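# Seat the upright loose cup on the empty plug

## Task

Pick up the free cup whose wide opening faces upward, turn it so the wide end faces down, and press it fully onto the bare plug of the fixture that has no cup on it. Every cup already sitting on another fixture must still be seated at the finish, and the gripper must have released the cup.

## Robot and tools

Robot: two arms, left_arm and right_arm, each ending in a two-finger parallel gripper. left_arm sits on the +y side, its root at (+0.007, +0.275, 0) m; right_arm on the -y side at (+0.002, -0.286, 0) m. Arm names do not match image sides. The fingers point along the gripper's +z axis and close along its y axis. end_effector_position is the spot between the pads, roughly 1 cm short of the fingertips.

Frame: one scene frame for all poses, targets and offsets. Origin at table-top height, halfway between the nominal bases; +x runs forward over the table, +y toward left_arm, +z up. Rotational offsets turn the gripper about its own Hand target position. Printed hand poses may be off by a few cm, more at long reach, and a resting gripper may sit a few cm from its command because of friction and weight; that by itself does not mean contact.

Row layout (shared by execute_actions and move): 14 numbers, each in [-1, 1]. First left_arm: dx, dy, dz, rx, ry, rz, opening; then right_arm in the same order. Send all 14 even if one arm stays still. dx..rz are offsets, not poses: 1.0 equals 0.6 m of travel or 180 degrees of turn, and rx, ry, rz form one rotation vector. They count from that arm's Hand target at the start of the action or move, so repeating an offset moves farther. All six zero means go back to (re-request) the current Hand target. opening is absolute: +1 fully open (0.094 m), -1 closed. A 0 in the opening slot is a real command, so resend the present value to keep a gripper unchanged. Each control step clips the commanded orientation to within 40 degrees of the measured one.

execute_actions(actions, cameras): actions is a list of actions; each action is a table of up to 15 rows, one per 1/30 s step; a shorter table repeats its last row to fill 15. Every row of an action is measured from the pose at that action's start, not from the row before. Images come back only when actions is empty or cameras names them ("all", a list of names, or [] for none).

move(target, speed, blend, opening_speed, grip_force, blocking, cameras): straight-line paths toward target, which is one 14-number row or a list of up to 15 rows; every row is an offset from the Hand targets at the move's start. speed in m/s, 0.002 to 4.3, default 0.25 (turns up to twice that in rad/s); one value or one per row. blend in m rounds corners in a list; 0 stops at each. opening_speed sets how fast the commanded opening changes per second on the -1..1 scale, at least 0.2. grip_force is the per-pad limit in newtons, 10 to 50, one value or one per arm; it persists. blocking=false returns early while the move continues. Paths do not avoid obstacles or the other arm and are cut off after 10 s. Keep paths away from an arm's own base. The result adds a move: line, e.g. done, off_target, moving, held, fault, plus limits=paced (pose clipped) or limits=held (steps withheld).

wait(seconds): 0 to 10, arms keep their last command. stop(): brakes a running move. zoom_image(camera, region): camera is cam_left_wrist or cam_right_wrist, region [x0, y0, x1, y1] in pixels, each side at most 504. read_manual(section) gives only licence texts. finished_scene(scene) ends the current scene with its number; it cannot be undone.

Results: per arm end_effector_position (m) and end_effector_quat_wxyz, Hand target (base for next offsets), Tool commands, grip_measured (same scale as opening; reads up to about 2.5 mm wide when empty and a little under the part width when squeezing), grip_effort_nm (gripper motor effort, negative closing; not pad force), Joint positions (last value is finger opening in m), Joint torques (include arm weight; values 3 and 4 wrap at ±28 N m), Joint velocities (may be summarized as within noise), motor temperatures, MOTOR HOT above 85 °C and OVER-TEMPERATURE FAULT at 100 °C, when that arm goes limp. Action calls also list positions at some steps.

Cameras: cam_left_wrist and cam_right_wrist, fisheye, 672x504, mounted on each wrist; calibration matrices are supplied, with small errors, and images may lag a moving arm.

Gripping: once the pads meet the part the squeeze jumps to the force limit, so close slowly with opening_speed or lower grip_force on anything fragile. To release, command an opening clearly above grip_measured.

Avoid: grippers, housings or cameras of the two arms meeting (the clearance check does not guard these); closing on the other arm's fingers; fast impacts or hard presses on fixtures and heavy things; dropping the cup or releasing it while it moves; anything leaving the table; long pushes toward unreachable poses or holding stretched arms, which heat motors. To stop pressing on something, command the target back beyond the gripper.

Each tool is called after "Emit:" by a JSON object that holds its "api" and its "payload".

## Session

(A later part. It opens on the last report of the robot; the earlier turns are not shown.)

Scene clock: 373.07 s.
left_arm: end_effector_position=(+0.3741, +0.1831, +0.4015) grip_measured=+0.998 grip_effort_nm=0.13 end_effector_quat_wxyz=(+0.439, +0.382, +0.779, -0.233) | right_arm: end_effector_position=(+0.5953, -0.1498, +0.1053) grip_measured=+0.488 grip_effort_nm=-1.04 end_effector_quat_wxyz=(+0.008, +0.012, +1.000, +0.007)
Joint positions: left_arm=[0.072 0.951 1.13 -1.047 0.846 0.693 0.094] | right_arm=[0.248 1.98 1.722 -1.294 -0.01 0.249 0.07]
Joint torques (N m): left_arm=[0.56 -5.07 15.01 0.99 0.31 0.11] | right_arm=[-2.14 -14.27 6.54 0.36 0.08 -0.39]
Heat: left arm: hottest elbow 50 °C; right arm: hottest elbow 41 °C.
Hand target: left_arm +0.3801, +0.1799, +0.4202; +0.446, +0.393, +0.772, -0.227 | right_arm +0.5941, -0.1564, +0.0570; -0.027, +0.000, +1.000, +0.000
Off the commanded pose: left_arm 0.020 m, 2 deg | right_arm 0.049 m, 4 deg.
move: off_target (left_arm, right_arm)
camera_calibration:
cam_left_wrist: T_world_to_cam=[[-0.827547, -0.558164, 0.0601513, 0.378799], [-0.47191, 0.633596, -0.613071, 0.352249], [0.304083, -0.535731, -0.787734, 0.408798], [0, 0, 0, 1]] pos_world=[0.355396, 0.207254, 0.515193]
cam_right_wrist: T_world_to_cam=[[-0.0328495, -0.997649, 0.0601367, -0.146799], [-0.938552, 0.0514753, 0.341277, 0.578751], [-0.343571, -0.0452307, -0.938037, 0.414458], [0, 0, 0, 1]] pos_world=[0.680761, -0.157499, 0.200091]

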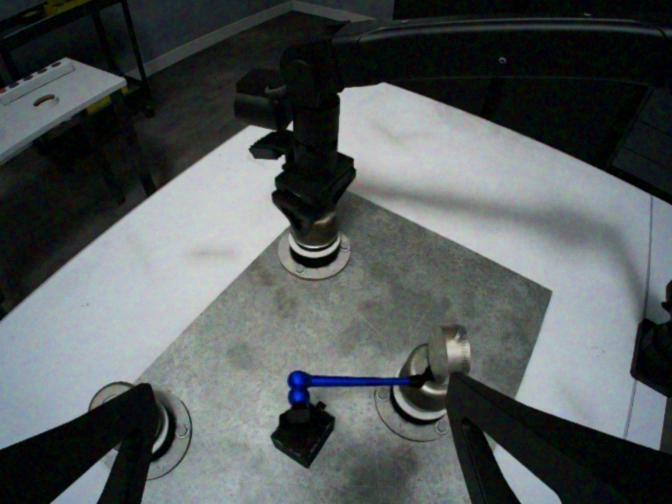

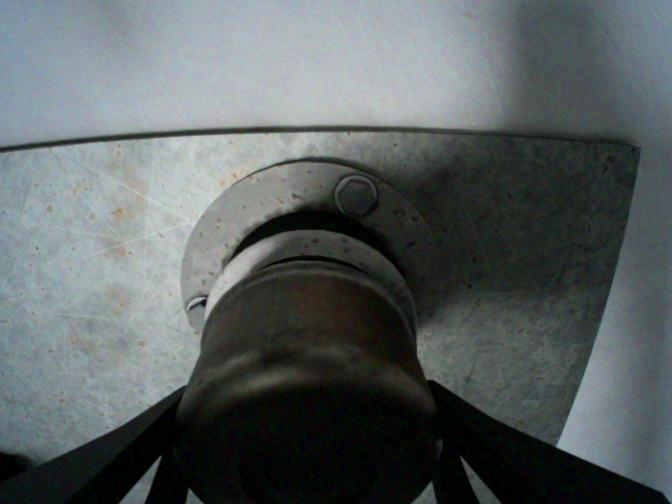

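Emit:
{"api": "move", "payload": {"target": [[0, 0, 0, 0, 0, 0, 1, 0, 0.005, -0.025, 0, 0, 0.12, 0.2],[0, 0, 0, 0, 0, 0, 1, 0, 0.005, -0.025, 0, 0, -0.12, 0.2],[0, 0, 0, 0, 0, 0, 1, 0, 0.005, -0.025, 0, 0, 0, 0.2]], "speed": 0.25, "cameras": ["all"]}}

Emit:
{"api": "zoom_image", "payload": {"camera": "cam_left_wrist", "region": [265, 190, 365, 290]}}

Emit:
{"api": "zoom_image", "payload": {"camera": "cam_right_wrist", "region": [180, 140, 440, 340]}}

Scene clock: 383.10 s.
left_arm: end_effector_position=(+0.3741, +0.1831, +0.4015) grip_measured=+0.998 grip_effort_nm=0.13 end_effector_quat_wxyz=(+0.439, +0.382, +0.779, -0.233) | right_arm: end_effector_position=(+0.5955, -0.1496, +0.1047) grip_measured=+0.488 grip_effort_nm=-1.03 end_effector_quat_wxyz=(+0.013, +0.016, +1.000, +0.007)
Joint positions: left_arm=[0.072 0.951 1.13 -1.047 0.846 0.693 0.094] | right_arm=[0.249 1.975 1.712 -1.279 -0.008 0.255 0.07]
Joint torques (N m): left_arm=[0.5 -5.01 15.01 1.1 0.3 0.11] | right_arm=[-2.14 -12.69 5.86 0.91 0.04 -0.44]
Heat: left arm: hottest elbow 50 °C; right arm: hottest elbow 41 °C.
Hand target: left_arm +0.3801, +0.1799, +0.4202; +0.446, +0.393, +0.772, -0.227 | right_arm +0.5941, -0.1533, +0.0420; -0.027, +0.000, +1.000, +0.000
Off the commanded pose: left_arm 0.020 m, 2 deg | right_arm 0.063 m, 5 deg.
move: off_target (left_arm, right_arm)
camera_calibration:
cam_left_wrist: T_world_to_cam=[[-0.827547, -0.558164, 0.0601513, 0.378799], [-0.47191, 0.633596, -0.613071, 0.352249], [0.304083, -0.535731, -0.787734, 0.408798], [0, 0, 0, 1]] pos_world=[0.355396, 0.207254, 0.515193]
cam_right_wrist: T_world_to_cam=[[-0.0394926, -0.997483, 0.0588895, -0.142365], [-0.941563, 0.0568792, 0.331999, 0.582717], [-0.334513, -0.0423367, -0.94144, 0.409362], [0, 0, 0, 1]] pos_world=[0.679979, -0.15782, 0.200313]

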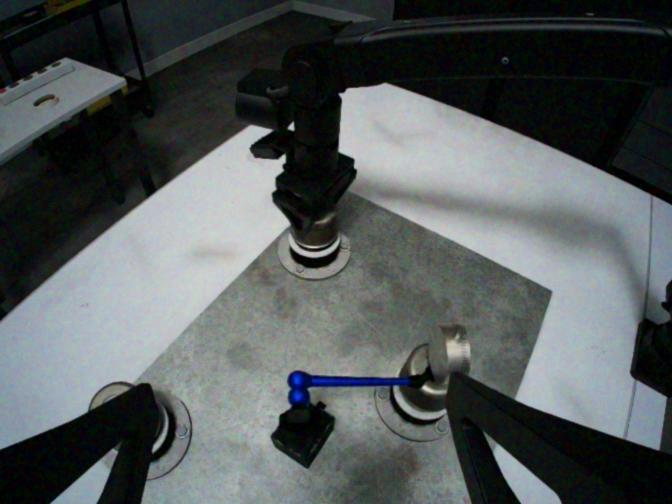

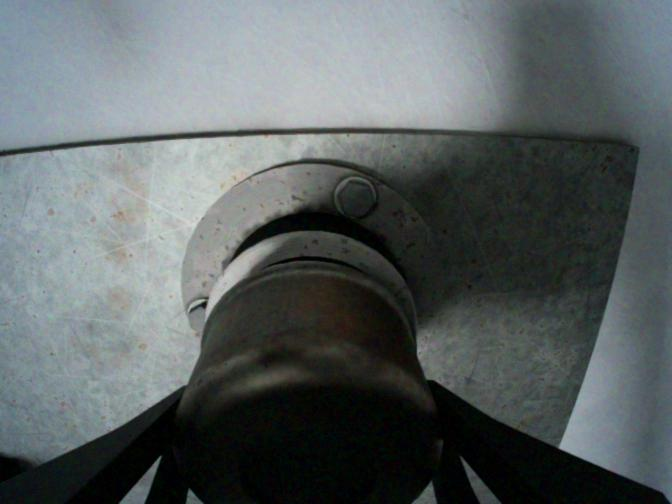

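Scaled by 5.040 from the camera's 672x504 image, which has a finer 960x720 frame.

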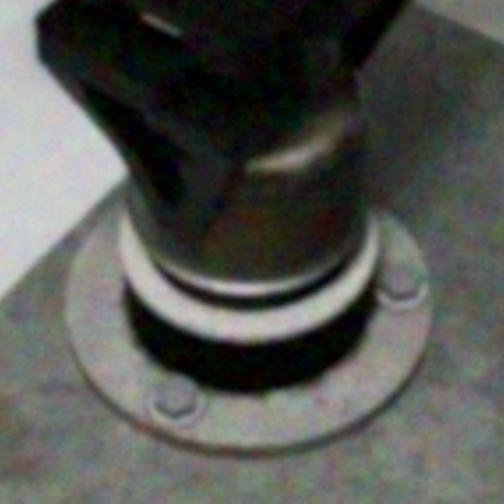

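Scaled by 1.938 from the camera's 672x504 image, which has a finer 960x720 frame.

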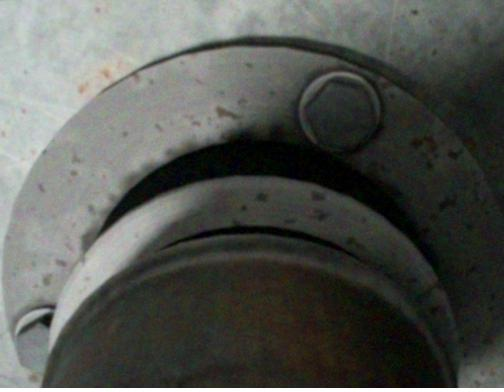

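Emit:
{"api": "move", "payload": {"target": [[0, 0, 0, 0, 0, 0, 1, 0, 0, 0.01, 0, 0.03, 0.08, 0.2],[0, 0, 0, 0, 0, 0, 1, 0, 0, 0.01, 0, 0.03, -0.08, 0.2],[0, 0, 0, 0, 0, 0, 1, 0, 0, 0.01, 0, 0.03, 0, 0.2]], "speed": 0.25, "cameras": ["all"]}}

Emit:
{"api": "zoom_image", "payload": {"camera": "cam_left_wrist", "region": [265, 190, 365, 290]}}

Emit:
{"api": "zoom_image", "payload": {"camera": "cam_right_wrist", "region": [180, 140, 440, 340]}}

Scene clock: 389.53 s.
left_arm: end_effector_position=(+0.3741, +0.1831, +0.4015) grip_measured=+0.998 grip_effort_nm=0.13 end_effector_quat_wxyz=(+0.439, +0.382, +0.779, -0.233) | right_arm: end_effector_position=(+0.5949, -0.1502, +0.1051) grip_measured=+0.488 grip_effort_nm=-1.03 end_effector_quat_wxyz=(-0.030, +0.022, +0.999, +0.011)
Joint positions: left_arm=[0.072 0.951 1.13 -1.047 0.846 0.693 0.094] | right_arm=[0.241 2.027 1.795 -1.391 -0.035 0.259 0.07]
Joint torques (N m): left_arm=[0.38 -5.01 14.97 1.09 0.32 0.1] | right_arm=[-1.2 -12.81 7.38 0.02 0.21 -0.56]
Heat: left arm: hottest elbow 50 °C; right arm: hottest elbow 40 °C.
Hand target: left_arm +0.3801, +0.1799, +0.4202; +0.446, +0.393, +0.772, -0.227 | right_arm +0.5940, -0.1533, +0.0478; -0.075, +0.000, +0.997, +0.000
Off the commanded pose: left_arm 0.020 m, 2 deg | right_arm 0.057 m, 6 deg.
move: off_target (left_arm, right_arm)
camera_calibration:
cam_left_wrist: T_world_to_cam=[[-0.827547, -0.558164, 0.0601513, 0.378799], [-0.47191, 0.633596, -0.613071, 0.352249], [0.304083, -0.535731, -0.787734, 0.408798], [0, 0, 0, 1]] pos_world=[0.355396, 0.207254, 0.515193]
cam_right_wrist: T_world_to_cam=[[-0.0472055, -0.997384, 0.0547345, -0.138026], [-0.909157, 0.0655986, 0.411255, 0.555835], [-0.41377, -0.0303488, -0.909875, 0.455247], [0, 0, 0, 1]] pos_world=[0.687193, -0.160311, 0.193183]

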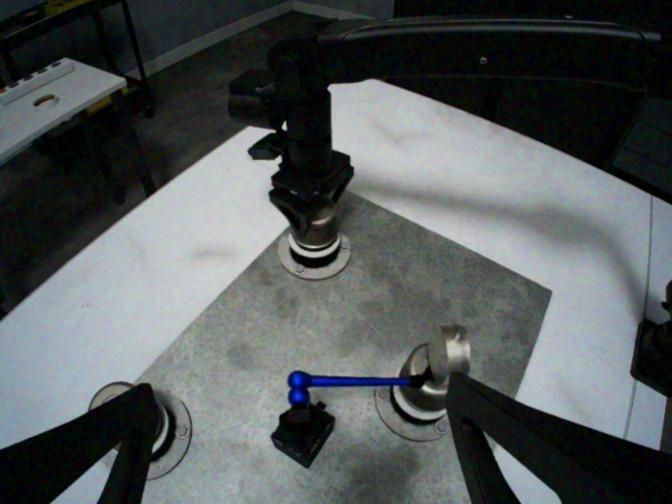

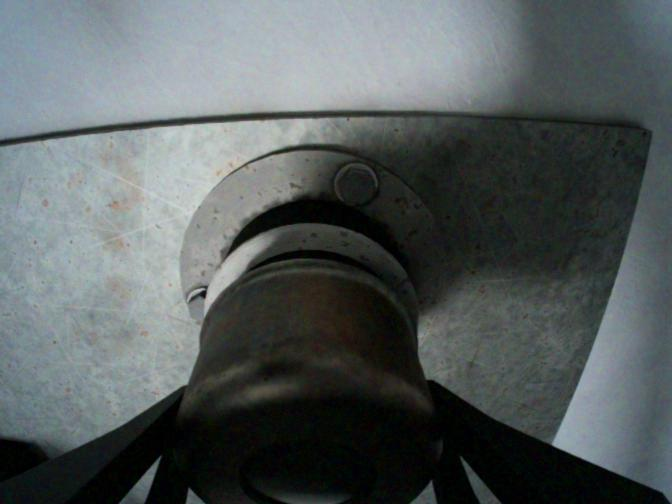

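Scaled by 5.040 from the camera's 672x504 image, which has a finer 960x720 frame.

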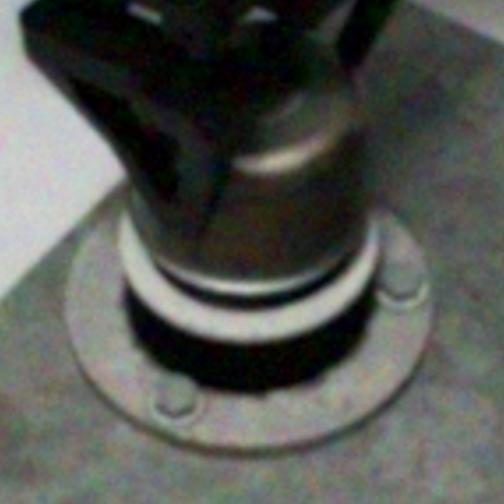

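Scaled by 1.938 from the camera's 672x504 image, which has a finer 960x720 frame.

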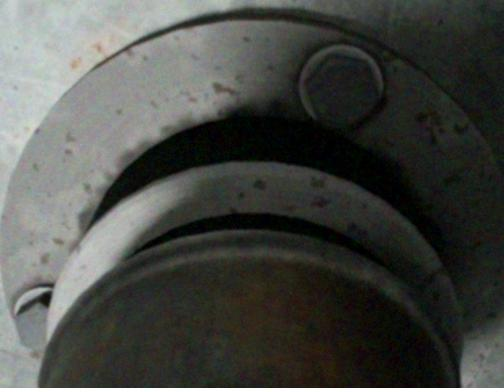

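Emit:
{"api": "move", "payload": {"target": [0, 0, 0, 0, 0, 0, 1, 0, 0, 0.135, 0, -0.045, 0, 0.2], "speed": 0.1, "cameras": ["all"]}}

Emit:
{"api": "zoom_image", "payload": {"camera": "cam_left_wrist", "region": [265, 190, 365, 290]}}

Emit:
{"api": "zoom_image", "payload": {"camera": "cam_right_wrist", "region": [180, 140, 440, 340]}}

Scene clock: 395.53 s.
left_arm: end_effector_position=(+0.3741, +0.1831, +0.4015) grip_measured=+0.998 grip_effort_nm=0.13 end_effector_quat_wxyz=(+0.439, +0.382, +0.779, -0.233) | right_arm: end_effector_position=(+0.5948, -0.1509, +0.1084) grip_measured=+0.488 grip_effort_nm=-1.03 end_effector_quat_wxyz=(-0.020, +0.011, +1.000, +0.000)
Joint positions: left_arm=[0.072 0.951 1.13 -1.047 0.846 0.693 0.094] | right_arm=[0.247 2.015 1.785 -1.379 -0.008 0.243 0.07]
Joint torques (N m): left_arm=[0.79 -5.19 14.97 1.05 0.3 0.11] | right_arm=[-1.2 -24.41 7.54 -0.32 0.47 -0.2]
Heat: left arm: hottest elbow 51 °C; right arm: hottest elbow 40 °C.
Hand target: left_arm +0.3801, +0.1799, +0.4202; +0.446, +0.393, +0.772, -0.227 | right_arm +0.5941, -0.1534, +0.1290; -0.004, +0.000, +1.000, +0.000
Off the commanded pose: left_arm 0.020 m, 2 deg | right_arm 0.021 m, 2 deg.
move: off_target (left_arm, right_arm)
camera_calibration:
cam_left_wrist: T_world_to_cam=[[-0.827547, -0.558164, 0.0601513, 0.378799], [-0.47191, 0.633596, -0.613071, 0.352249], [0.304083, -0.535731, -0.787734, 0.408798], [0, 0, 0, 1]] pos_world=[0.355396, 0.207254, 0.515193]
cam_right_wrist: T_world_to_cam=[[-0.0249065, -0.996815, 0.0757569, -0.154339], [-0.918459, 0.052739, 0.391983, 0.560102], [-0.39473, -0.0598167, -0.916848, 0.443064], [0, 0, 0, 1]] pos_world=[0.685477, -0.156884, 0.198365]

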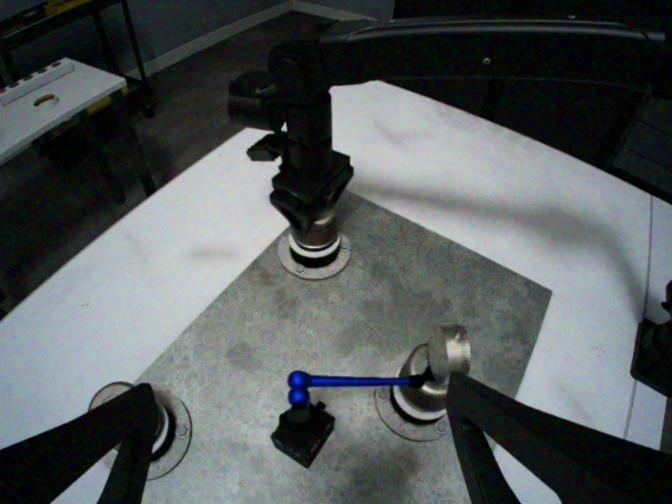

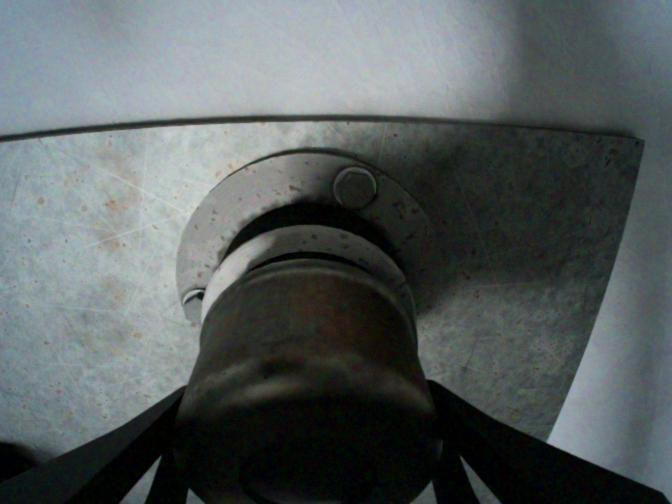

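Scaled by 5.040 from the camera's 672x504 image, which has a finer 960x720 frame.

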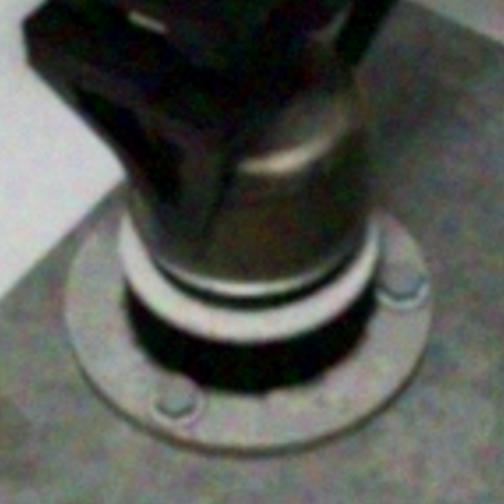

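Scaled by 1.938 from the camera's 672x504 image, which has a finer 960x720 frame.

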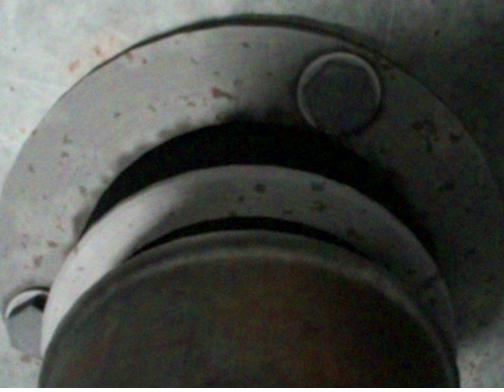

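Emit:
{"api": "move", "payload": {"target": [0, 0, 0, 0, 0, 0, 1, 0, 0, 0, 0, 0, 0, 0.95], "speed": 0.1, "opening_speed": 0.7, "cameras": ["all"]}}

Emit:
{"api": "zoom_image", "payload": {"camera": "cam_left_wrist", "region": [265, 190, 365, 290]}}

Emit:
{"api": "zoom_image", "payload": {"camera": "cam_right_wrist", "region": [180, 140, 440, 340]}}

Scene clock: 398.17 s.
left_arm: end_effector_position=(+0.3741, +0.1831, +0.4015) grip_measured=+0.998 grip_effort_nm=0.13 end_effector_quat_wxyz=(+0.439, +0.382, +0.779, -0.233) | right_arm: end_effector_position=(+0.5923, -0.1525, +0.1072) grip_measured=+0.947 grip_effort_nm=0.12 end_effector_quat_wxyz=(-0.022, +0.008, +1.000, -0.004)
Joint positions: left_arm=[0.072 0.951 1.13 -1.047 0.846 0.693 0.094] | right_arm=[0.247 2.012 1.776 -1.379 -0.003 0.239 0.091]
Joint torques (N m): left_arm=[0.67 -5.19 14.99 0.99 0.3 0.11] | right_arm=[-0.5 -23.59 7.98 -0.42 0.28 -0.19]
Heat: left arm: hottest elbow 51 °C; right arm: hottest elbow 40 °C.
Hand target: left_arm +0.3801, +0.1799, +0.4202; +0.446, +0.393, +0.772, -0.227 | right_arm +0.5940, -0.1534, +0.1289; -0.004, +0.000, +1.000, +0.000
Off the commanded pose: left_arm 0.020 m, 2 deg | right_arm 0.022 m, 2 deg.
move: off_target (left_arm, right_arm)
camera_calibration:
cam_left_wrist: T_world_to_cam=[[-0.827547, -0.558164, 0.0601513, 0.378799], [-0.47191, 0.633596, -0.613071, 0.352249], [0.304083, -0.535731, -0.787734, 0.408798], [0, 0, 0, 1]] pos_world=[0.355396, 0.207254, 0.515193]
cam_right_wrist: T_world_to_cam=[[-0.0196895, -0.996403, 0.0824186, -0.159625], [-0.917157, 0.0508189, 0.395272, 0.556983], [-0.398039, -0.0678081, -0.914859, 0.441449], [0, 0, 0, 1]] pos_world=[0.683412, -0.157422, 0.19686]

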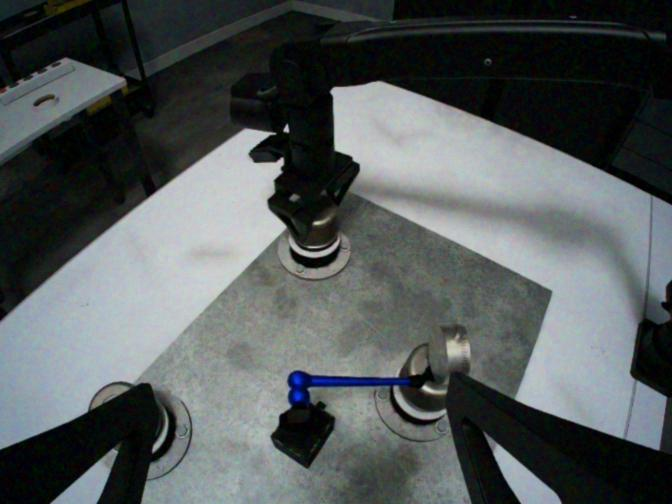

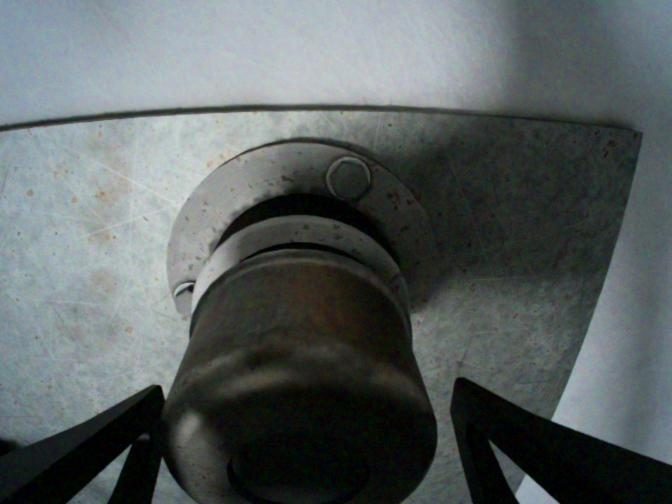

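Scaled by 5.040 from the camera's 672x504 image, which has a finer 960x720 frame.

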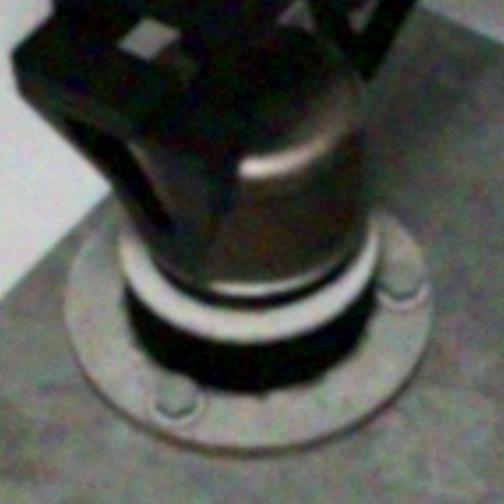

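Scaled by 1.938 from the camera's 672x504 image, which has a finer 960x720 frame.

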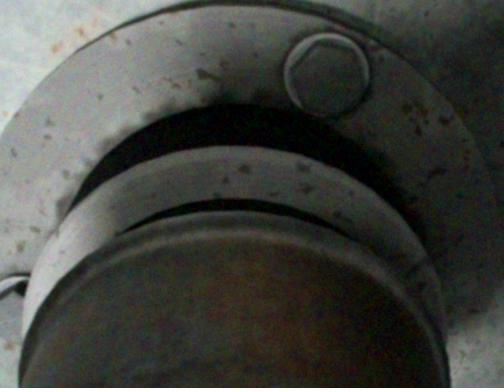

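Emit:
{"api": "move", "payload": {"target": [[0, 0, 0, 0, 0, 0, 1, 0, 0.008, 0.01, 0, 0, 0, 1],[0, 0, 0, 0, 0, 0, 1, 0, 0.008, 0.16, 0, 0, 0, 1]], "speed": 0.1, "cameras": ["all"]}}

Emit:
{"api": "zoom_image", "payload": {"camera": "cam_left_wrist", "region": [265, 190, 365, 290]}}

Emit:
{"api": "zoom_image", "payload": {"camera": "cam_right_wrist", "region": [180, 140, 440, 440]}}

Scene clock: 402.67 s.
left_arm: end_effector_position=(+0.3741, +0.1831, +0.4015) grip_measured=+0.998 grip_effort_nm=0.13 end_effector_quat_wxyz=(+0.439, +0.382, +0.779, -0.233) | right_arm: end_effector_position=(+0.5837, -0.1545, +0.1925) grip_measured=+0.998 grip_effort_nm=0.12 end_effector_quat_wxyz=(-0.037, +0.008, +0.999, -0.007)
Joint positions: left_arm=[0.072 0.951 1.13 -1.047 0.846 0.693 0.094] | right_arm=[0.247 1.976 1.944 -1.614 -0.002 0.239 0.094]
Joint torques (N m): left_arm=[0.79 -5.07 14.99 1.05 0.31 0.11] | right_arm=[-0.5 -21.13 11.32 -0.53 0.21 -0.08]
Heat: left arm: hottest elbow 51 °C; right arm: hottest elbow 40 °C.
Hand target: left_arm +0.3801, +0.1799, +0.4202; +0.446, +0.393, +0.772, -0.227 | right_arm +0.5940, -0.1487, +0.2249; -0.004, +0.000, +1.000, -0.001
Off the commanded pose: left_arm 0.020 m, 2 deg | right_arm 0.035 m, 4 deg.
move: off_target (left_arm, right_arm)
camera_calibration:
cam_left_wrist: T_world_to_cam=[[-0.827547, -0.558164, 0.0601513, 0.378799], [-0.47191, 0.633596, -0.613071, 0.352249], [0.304083, -0.535731, -0.787734, 0.408798], [0, 0, 0, 1]] pos_world=[0.355396, 0.207254, 0.515193]
cam_right_wrist: T_world_to_cam=[[-0.0171498, -0.995784, 0.0901143, -0.171758], [-0.904853, 0.0538012, 0.422311, 0.503538], [-0.425379, -0.0742976, -0.90196, 0.528351], [0, 0, 0, 1]] pos_world=[0.677432, -0.15887, 0.27938]

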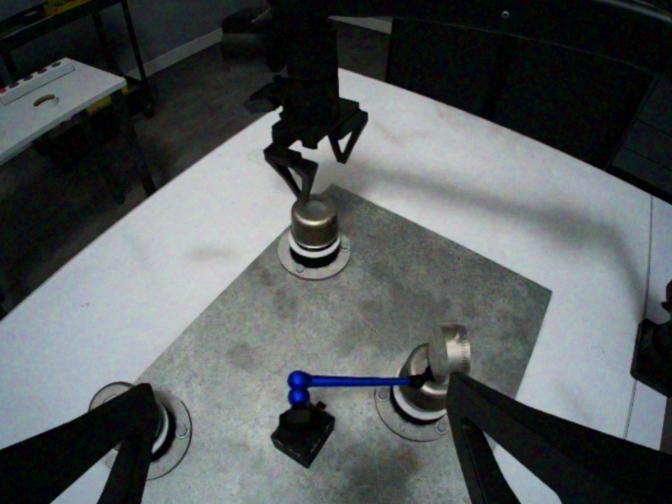

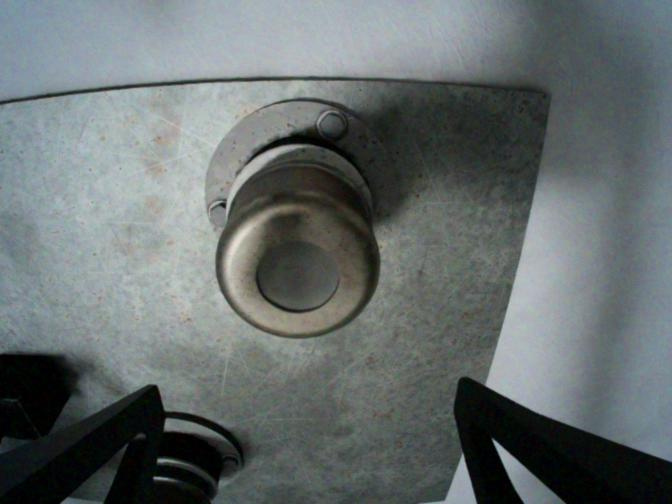

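Scaled by 5.040 from the camera's 672x504 image, which has a finer 960x720 frame.

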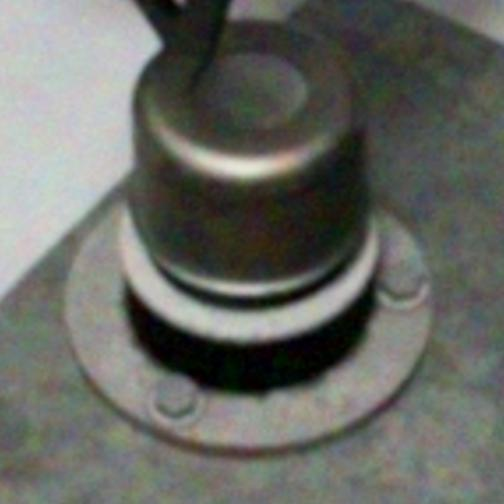

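Scaled by 1.680 from the camera's 672x504 image, which has a finer 960x720 frame.

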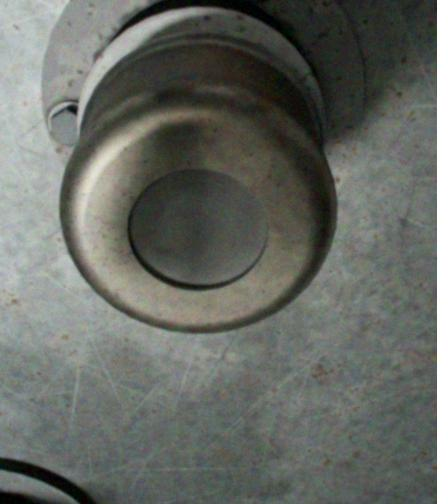

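Emit:
{"api": "move", "payload": {"target": [0, 0, 0, 0, 0, 0, 1, 0.0233, 0.0033, -0.045, 0, -0.02, 0, -0.12], "speed": 0.1, "cameras": ["all"]}}

Emit:
{"api": "zoom_image", "payload": {"camera": "cam_left_wrist", "region": [255, 140, 375, 290]}}

Scene clock: 408.17 s.
left_arm: end_effector_position=(+0.3741, +0.1831, +0.4015) grip_measured=+0.998 grip_effort_nm=0.13 end_effector_quat_wxyz=(+0.439, +0.382, +0.779, -0.233) | right_arm: end_effector_position=(+0.6064, -0.1518, +0.1838) grip_measured=-0.118 grip_effort_nm=-0.13 end_effector_quat_wxyz=(+0.010, +0.008, +1.000, -0.003)
Joint positions: left_arm=[0.072 0.951 1.13 -1.047 0.846 0.693 0.094] | right_arm=[0.247 1.976 1.923 -1.5 0.011 0.239 0.041]
Joint torques (N m): left_arm=[0.56 -5.01 14.95 1.06 0.28 0.1] | right_arm=[-0.85 -22.07 8.32 0.16 0.25 -0.08]
Heat: left arm: hottest elbow 51 °C; right arm: hottest elbow 42 °C.
Hand target: left_arm +0.3801, +0.1799, +0.4202; +0.446, +0.393, +0.772, -0.227 | right_arm +0.6081, -0.1467, +0.1980; +0.028, +0.000, +1.000, -0.001
Off the commanded pose: left_arm 0.020 m, 2 deg | right_arm 0.015 m, 2 deg.
move: off_target (left_arm, right_arm)
camera_calibration:
cam_left_wrist: T_world_to_cam=[[-0.827547, -0.558164, 0.0601513, 0.378799], [-0.47191, 0.633596, -0.613071, 0.352249], [0.304083, -0.535731, -0.787734, 0.408798], [0, 0, 0, 1]] pos_world=[0.355396, 0.207254, 0.515193]
cam_right_wrist: T_world_to_cam=[[-0.024771, -0.996402, 0.0810564, -0.161749], [-0.940468, 0.0507199, 0.336076, 0.56461], [-0.338978, -0.067906, -0.93834, 0.485715], [0, 0, 0, 1]] pos_world=[0.691638, -0.156821, 0.279125]

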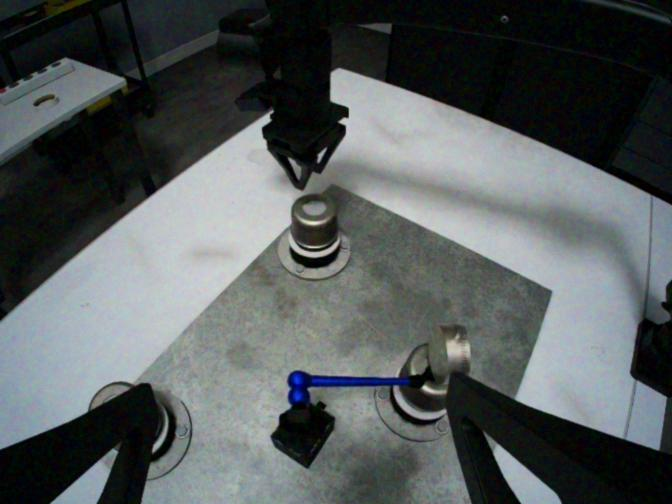

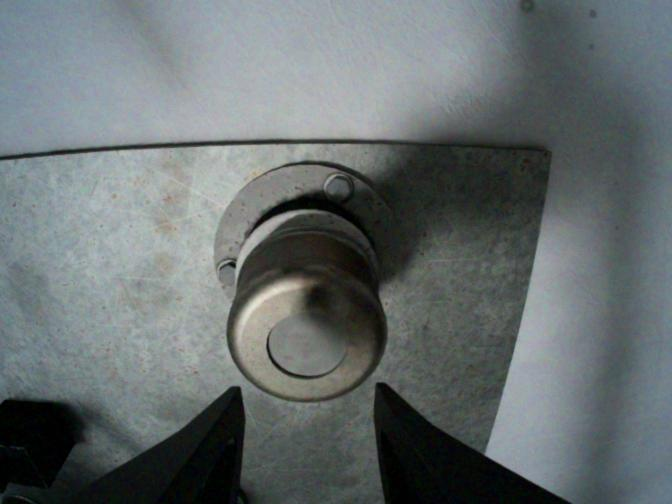

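Scaled by 3.360 from the camera's 672x504 image, which has a finer 960x720 frame.

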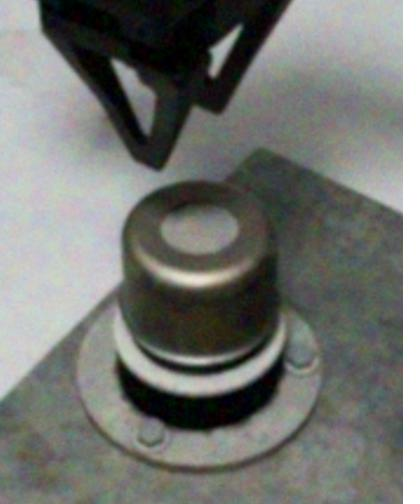

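Emit:
{"api": "move", "payload": {"target": [0, 0, 0, 0, 0, 0, 1, -0.025, 0, -0.045, 0, 0.002, 0, -0.12], "speed": 0.1, "cameras": ["all"]}}

Emit:
{"api": "zoom_image", "payload": {"camera": "cam_left_wrist", "region": [255, 140, 375, 290]}}

Scene clock: 411.73 s.
left_arm: end_effector_position=(+0.3741, +0.1831, +0.4015) grip_measured=+0.998 grip_effort_nm=0.13 end_effector_quat_wxyz=(+0.439, +0.382, +0.779, -0.233) | right_arm: end_effector_position=(+0.5908, -0.1521, +0.1510) grip_measured=-0.118 grip_effort_nm=-0.13 end_effector_quat_wxyz=(+0.002, +0.005, +1.000, -0.005)
Joint positions: left_arm=[0.072 0.951 1.13 -1.047 0.846 0.693 0.094] | right_arm=[0.253 1.953 1.801 -1.417 0.011 0.239 0.041]
Joint torques (N m): left_arm=[0.73 -5.07 15.06 1.02 0.29 0.14] | right_arm=[-0.67 -22.65 8.23 0.06 0.19 -0.06]
Heat: left arm: hottest elbow 51 °C; right arm: hottest elbow 42 °C.
Hand target: left_arm +0.3801, +0.1799, +0.4202; +0.446, +0.393, +0.772, -0.227 | right_arm +0.5931, -0.1466, +0.1711; +0.025, +0.000, +1.000, +0.000
Off the commanded pose: left_arm 0.020 m, 2 deg | right_arm 0.021 m, 3 deg.
move: off_target (left_arm, right_arm)
camera_calibration:
cam_left_wrist: T_world_to_cam=[[-0.827547, -0.558164, 0.0601513, 0.378799], [-0.47191, 0.633596, -0.613071, 0.352249], [0.304083, -0.535731, -0.787734, 0.408798], [0, 0, 0, 1]] pos_world=[0.355396, 0.207254, 0.515193]
cam_right_wrist: T_world_to_cam=[[-0.018159, -0.996209, 0.0850746, -0.164129], [-0.935246, 0.0470108, 0.350862, 0.554979], [-0.353531, -0.0731944, -0.932555, 0.456539], [0, 0, 0, 1]] pos_world=[0.677463, -0.156181, 0.24499]

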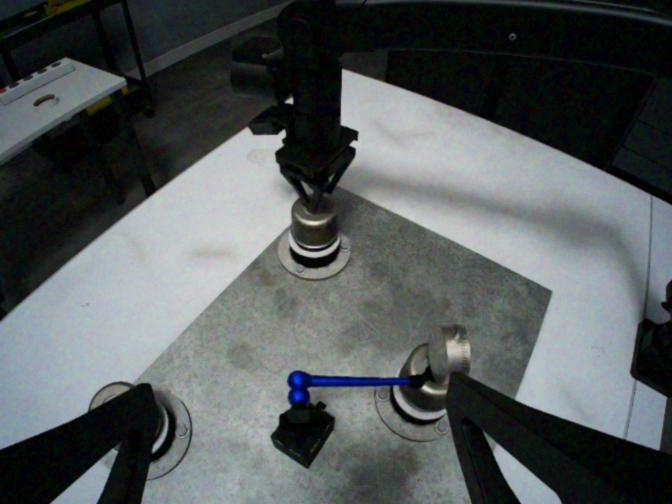

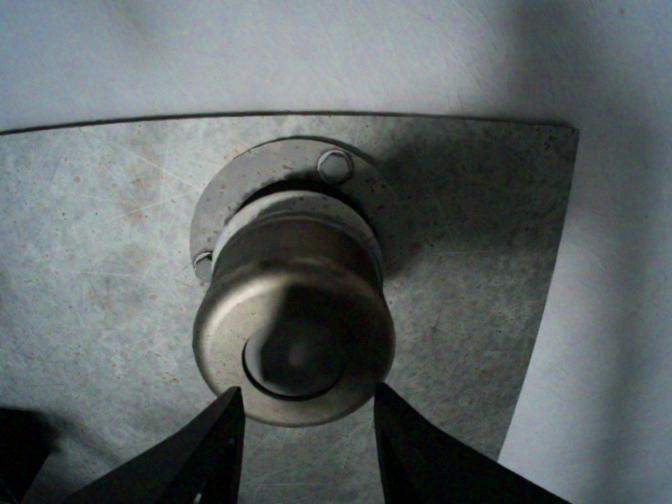

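Scaled by 3.360 from the camera's 672x504 image, which has a finer 960x720 frame.

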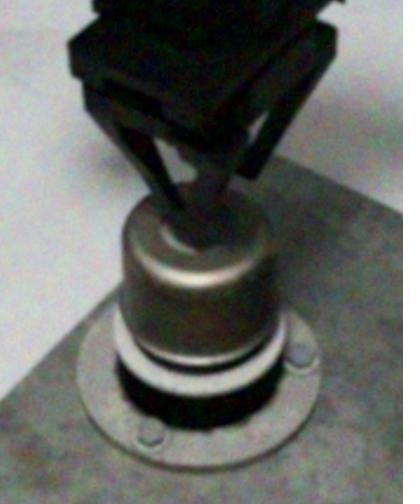

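Emit:
{"api": "move", "payload": {"target": [0, 0, 0, 0, 0, 0, 1, 0.001, 0.01, -0.01, 0, 0, 0, -0.12], "speed": 0.06, "cameras": ["cam_right_wrist"]}}

Scene clock: 414.17 s.
left_arm: end_effector_position=(+0.3741, +0.1831, +0.4015) grip_measured=+0.998 grip_effort_nm=0.13 end_effector_quat_wxyz=(+0.439, +0.382, +0.779, -0.233) | right_arm: end_effector_position=(+0.5920, -0.1458, +0.1510) grip_measured=-0.118 grip_effort_nm=-0.13 end_effector_quat_wxyz=(+0.007, +0.001, +1.000, -0.004)
Joint positions: left_arm=[0.072 0.951 1.13 -1.047 0.846 0.693 0.094] | right_arm=[0.262 1.953 1.801 -1.407 0.011 0.239 0.041]
Joint torques (N m): left_arm=[0.73 -5.13 14.95 0.96 0.29 0.11] | right_arm=[-0.5 -21.6 8.08 0.21 0.17 -0.03]
Heat: left arm: hottest elbow 51 °C; right arm: hottest elbow 42 °C.
Hand target: left_arm +0.3801, +0.1799, +0.4202; +0.446, +0.393, +0.772, -0.227 | right_arm +0.5936, -0.1405, +0.1650; +0.024, +0.000, +1.000, -0.001
Off the commanded pose: left_arm 0.020 m, 2 deg | right_arm 0.015 m, 2 deg.
move: off_target (left_arm, right_arm)
camera_calibration:
cam_right_wrist: T_world_to_cam=[[-0.00952589, -0.99655, 0.0824463, -0.162671], [-0.939236, 0.0372103, 0.341251, 0.558283], [-0.343141, -0.0741858, -0.93635, 0.451664], [0, 0, 0, 1]] pos_world=[0.677794, -0.149376, 0.245813]
Images, in order (width x height): cam_right_wrist 672x504.

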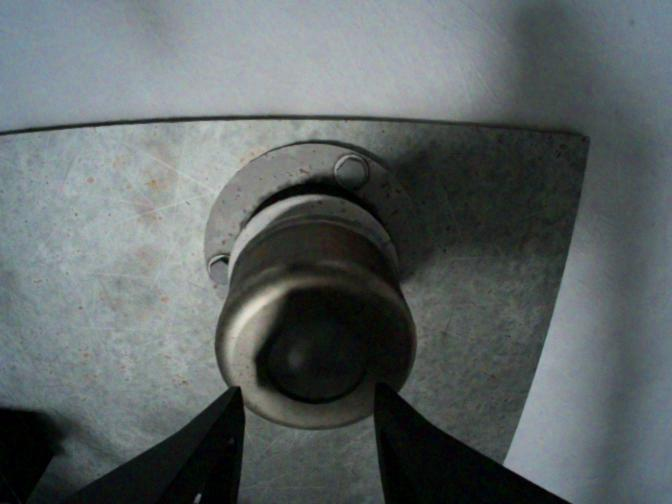

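Emit:
{"api": "move", "payload": {"target": [0, 0, 0, 0, 0, 0, 1, 0, -0.003, -0.075, 0, 0, 0, -0.12], "speed": 0.04, "cameras": ["all"]}}

Emit:
{"api": "zoom_image", "payload": {"camera": "cam_left_wrist", "region": [255, 140, 375, 290]}}

Scene clock: 417.40 s.
left_arm: end_effector_position=(+0.3741, +0.1831, +0.4015) grip_measured=+0.998 grip_effort_nm=0.13 end_effector_quat_wxyz=(+0.439, +0.382, +0.779, -0.233) | right_arm: end_effector_position=(+0.5923, -0.1450, +0.1365) grip_measured=-0.118 grip_effort_nm=-0.12 end_effector_quat_wxyz=(+0.028, +0.000, +1.000, +0.001)
Joint positions: left_arm=[0.072 0.951 1.13 -1.047 0.846 0.693 0.094] | right_arm=[0.263 1.932 1.731 -1.314 0.011 0.239 0.041]
Joint torques (N m): left_arm=[0.97 -5.07 14.97 1.05 0.32 0.11] | right_arm=[-0.73 -17.32 7.05 0.7 0.18 -0.04]
Heat: left arm: hottest elbow 51 °C; right arm: hottest elbow 42 °C.
Hand target: left_arm +0.3801, +0.1799, +0.4202; +0.446, +0.393, +0.772, -0.227 | right_arm +0.5936, -0.1424, +0.1200; +0.024, +0.000, +1.000, +0.000
Off the commanded pose: left_arm 0.020 m, 2 deg | right_arm 0.017 m, 0 deg.
move: off_target (left_arm, right_arm)
camera_calibration:
cam_left_wrist: T_world_to_cam=[[-0.827547, -0.558164, 0.0601513, 0.378799], [-0.47191, 0.633596, -0.613071, 0.352249], [0.304083, -0.535731, -0.787734, 0.408798], [0, 0, 0, 1]] pos_world=[0.355396, 0.207254, 0.515193]
cam_right_wrist: T_world_to_cam=[[-0.0114976, -0.997362, 0.0716741, -0.158128], [-0.952527, 0.0327331, 0.30269, 0.576031], [-0.304238, -0.0647913, -0.95039, 0.41848], [0, 0, 0, 1]] pos_world=[0.674185, -0.149452, 0.234694]

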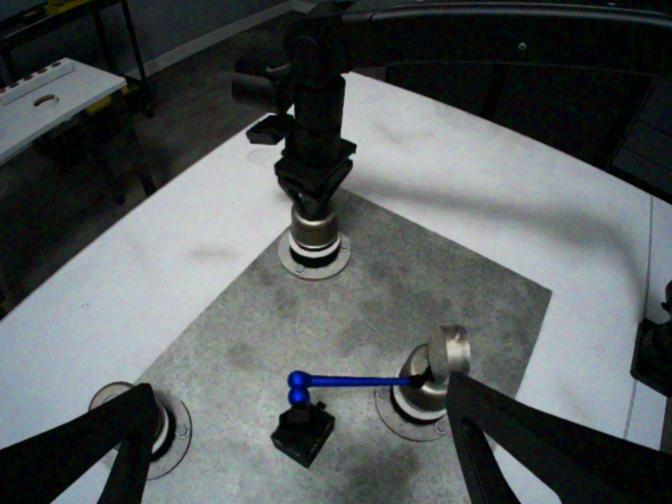

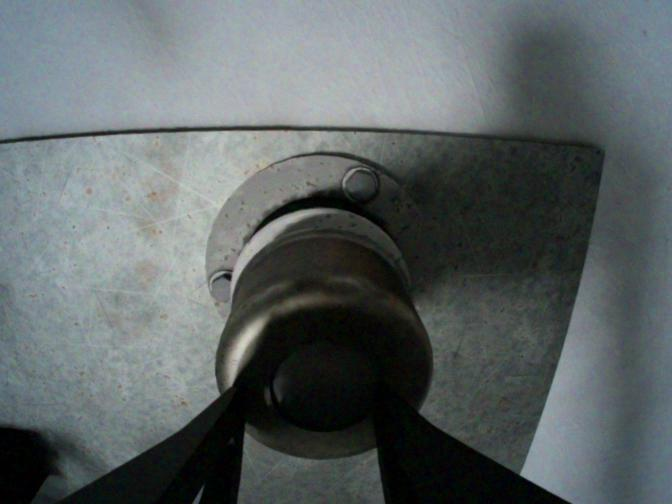

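Scaled by 3.360 from the camera's 672x504 image, which has a finer 960x720 frame.

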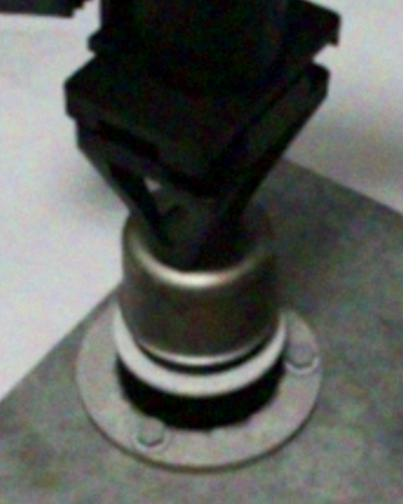

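Emit:
{"api": "move", "payload": {"target": [0, 0, 0, 0, 0, 0, 1, -0.003, -0.006, -0.06, 0, 0.015, 0, -0.12], "speed": 0.04, "cameras": ["all"]}}

Emit:
{"api": "zoom_image", "payload": {"camera": "cam_left_wrist", "region": [255, 140, 375, 290]}}

Scene clock: 419.90 s.
left_arm: end_effector_position=(+0.3741, +0.1831, +0.4015) grip_measured=+0.998 grip_effort_nm=0.13 end_effector_quat_wxyz=(+0.439, +0.382, +0.779, -0.233) | right_arm: end_effector_position=(+0.5919, -0.1448, +0.1347) grip_measured=-0.118 grip_effort_nm=-0.13 end_effector_quat_wxyz=(+0.031, +0.000, +1.000, +0.003)
Joint positions: left_arm=[0.072 0.951 1.13 -1.047 0.846 0.693 0.094] | right_arm=[0.263 1.928 1.719 -1.3 0.01 0.239 0.041]
Joint torques (N m): left_arm=[0.5 -4.95 15.05 1.06 0.29 0.1] | right_arm=[-1.61 -14.56 5.76 1.13 -0.17 -0.11]
Heat: left arm: hottest elbow 51 °C; right arm: hottest elbow 42 °C.
Hand target: left_arm +0.3801, +0.1799, +0.4202; +0.446, +0.393, +0.772, -0.227 | right_arm +0.5918, -0.1460, +0.0838; +0.001, +0.000, +1.000, +0.000
Off the commanded pose: left_arm 0.020 m, 2 deg | right_arm 0.051 m, 3 deg.
move: off_target (left_arm, right_arm)
camera_calibration:
cam_left_wrist: T_world_to_cam=[[-0.827547, -0.558164, 0.0601513, 0.378799], [-0.47191, 0.633596, -0.613071, 0.352249], [0.304083, -0.535731, -0.787734, 0.408798], [0, 0, 0, 1]] pos_world=[0.355396, 0.207254, 0.515193]
cam_right_wrist: T_world_to_cam=[[-0.0118112, -0.997572, 0.068641, -0.157282], [-0.954293, 0.0317474, 0.297183, 0.577758], [-0.29864, -0.0619935, -0.95235, 0.414036], [0, 0, 0, 1]] pos_world=[0.67314, -0.149574, 0.233403]

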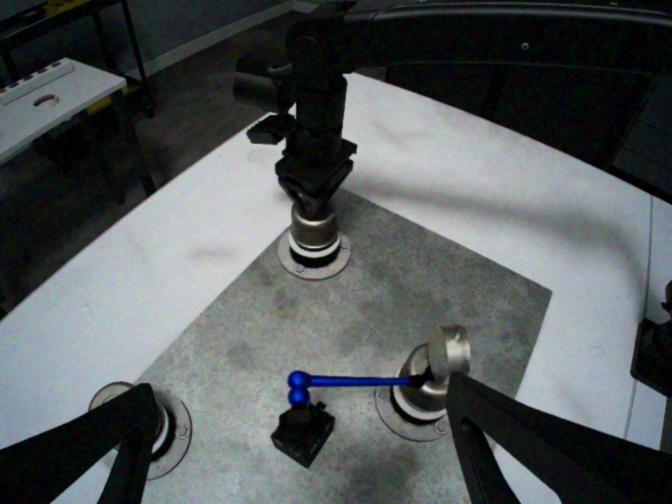

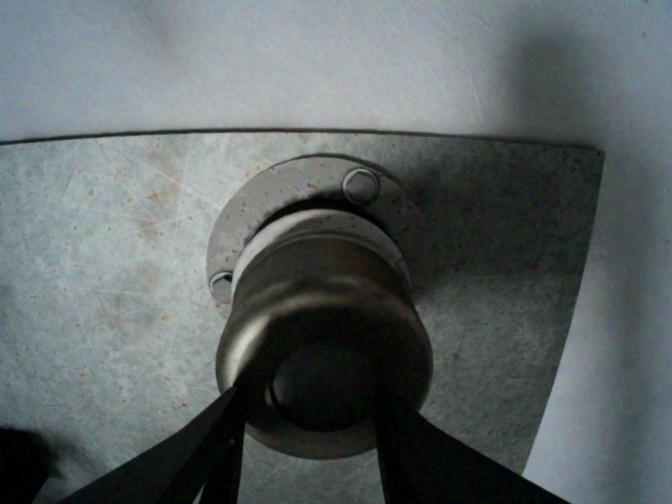

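Scaled by 3.360 from the camera's 672x504 image, which has a finer 960x720 frame.

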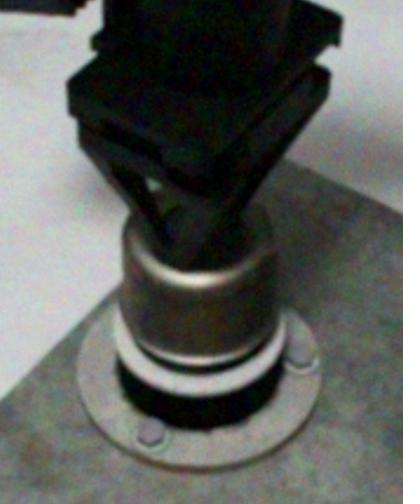

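Emit:
{"api": "move", "payload": {"target": [0, 0, 0, 0, 0, 0, -0.8, 0, 0, 0, 0, 0, 0, -0.12], "speed": 0.1, "cameras": ["cam_left_wrist"]}}

Emit:
{"api": "zoom_image", "payload": {"camera": "cam_left_wrist", "region": [60, 350, 220, 504]}}

Emit:
{"api": "zoom_image", "payload": {"camera": "cam_left_wrist", "region": [340, 300, 500, 454]}}

Emit:
{"api": "zoom_image", "payload": {"camera": "cam_left_wrist", "region": [240, 160, 400, 314]}}

Scene clock: 423.60 s.
left_arm: end_effector_position=(+0.3741, +0.1831, +0.4015) grip_measured=-0.797 grip_effort_nm=-0.12 end_effector_quat_wxyz=(+0.439, +0.382, +0.779, -0.233) | right_arm: end_effector_position=(+0.5919, -0.1448, +0.1349) grip_measured=-0.118 grip_effort_nm=-0.12 end_effector_quat_wxyz=(+0.031, +0.000, +1.000, +0.003)
Joint positions: left_arm=[0.072 0.951 1.13 -1.047 0.846 0.693 0.01] | right_arm=[0.263 1.928 1.719 -1.3 0.01 0.239 0.041]
Joint torques (N m): left_arm=[0.38 -5.07 15.02 1.03 0.33 0.1] | right_arm=[-1.67 -14.1 5.7 1.1 -0.14 -0.01]
Heat: left arm: hottest elbow 52 °C; right arm: hottest elbow 41 °C.
Hand target: left_arm +0.3800, +0.1799, +0.4202; +0.446, +0.393, +0.772, -0.227 | right_arm +0.5918, -0.1460, +0.0841; +0.001, +0.000, +1.000, +0.000
Off the commanded pose: left_arm 0.020 m, 2 deg | right_arm 0.051 m, 3 deg.
move: off_target (left_arm, right_arm)
camera_calibration:
cam_left_wrist: T_world_to_cam=[[-0.827547, -0.558164, 0.0601513, 0.378799], [-0.47191, 0.633596, -0.613071, 0.352249], [0.304083, -0.535731, -0.787734, 0.408798], [0, 0, 0, 1]] pos_world=[0.355396, 0.207254, 0.515193]
Images, in order (width x height): cam_left_wrist 672x504.

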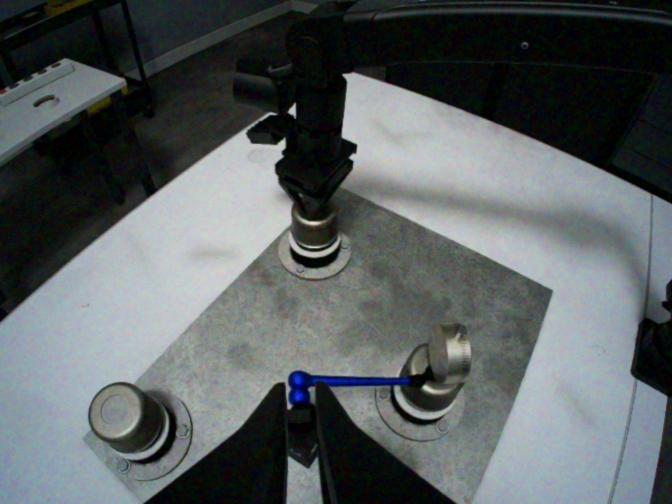

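Scaled by 3.150 from the camera's 672x504 image, which has a finer 960x720 frame.

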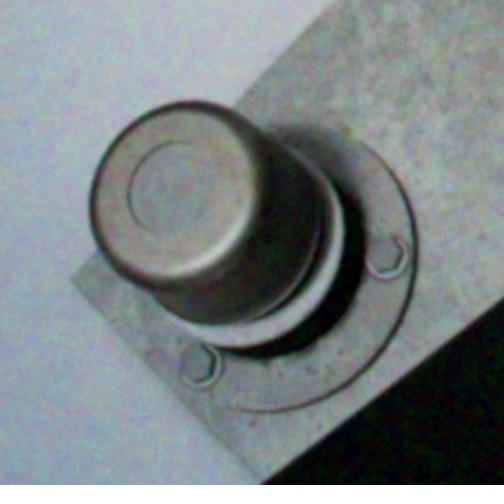

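Scaled by 3.150 from the camera's 672x504 image, which has a finer 960x720 frame.

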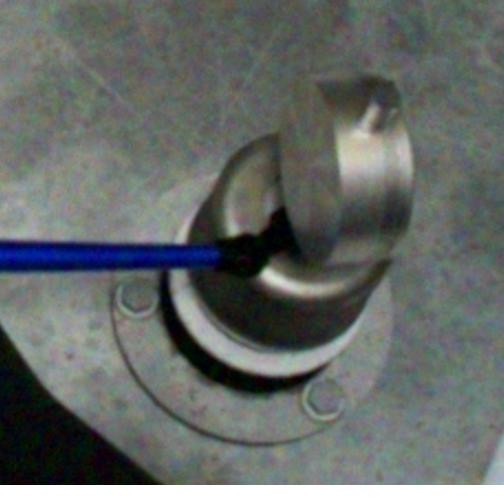

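Scaled by 3.150 from the camera's 672x504 image, which has a finer 960x720 frame.

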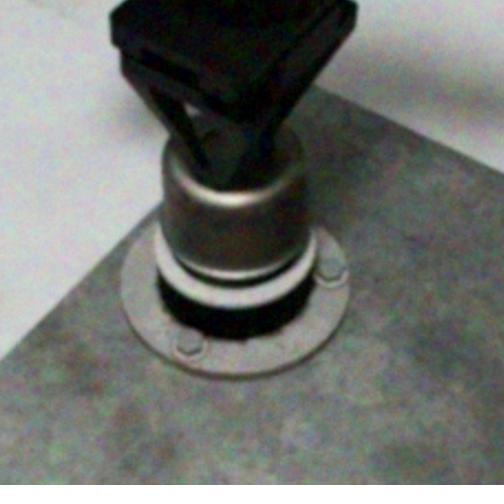

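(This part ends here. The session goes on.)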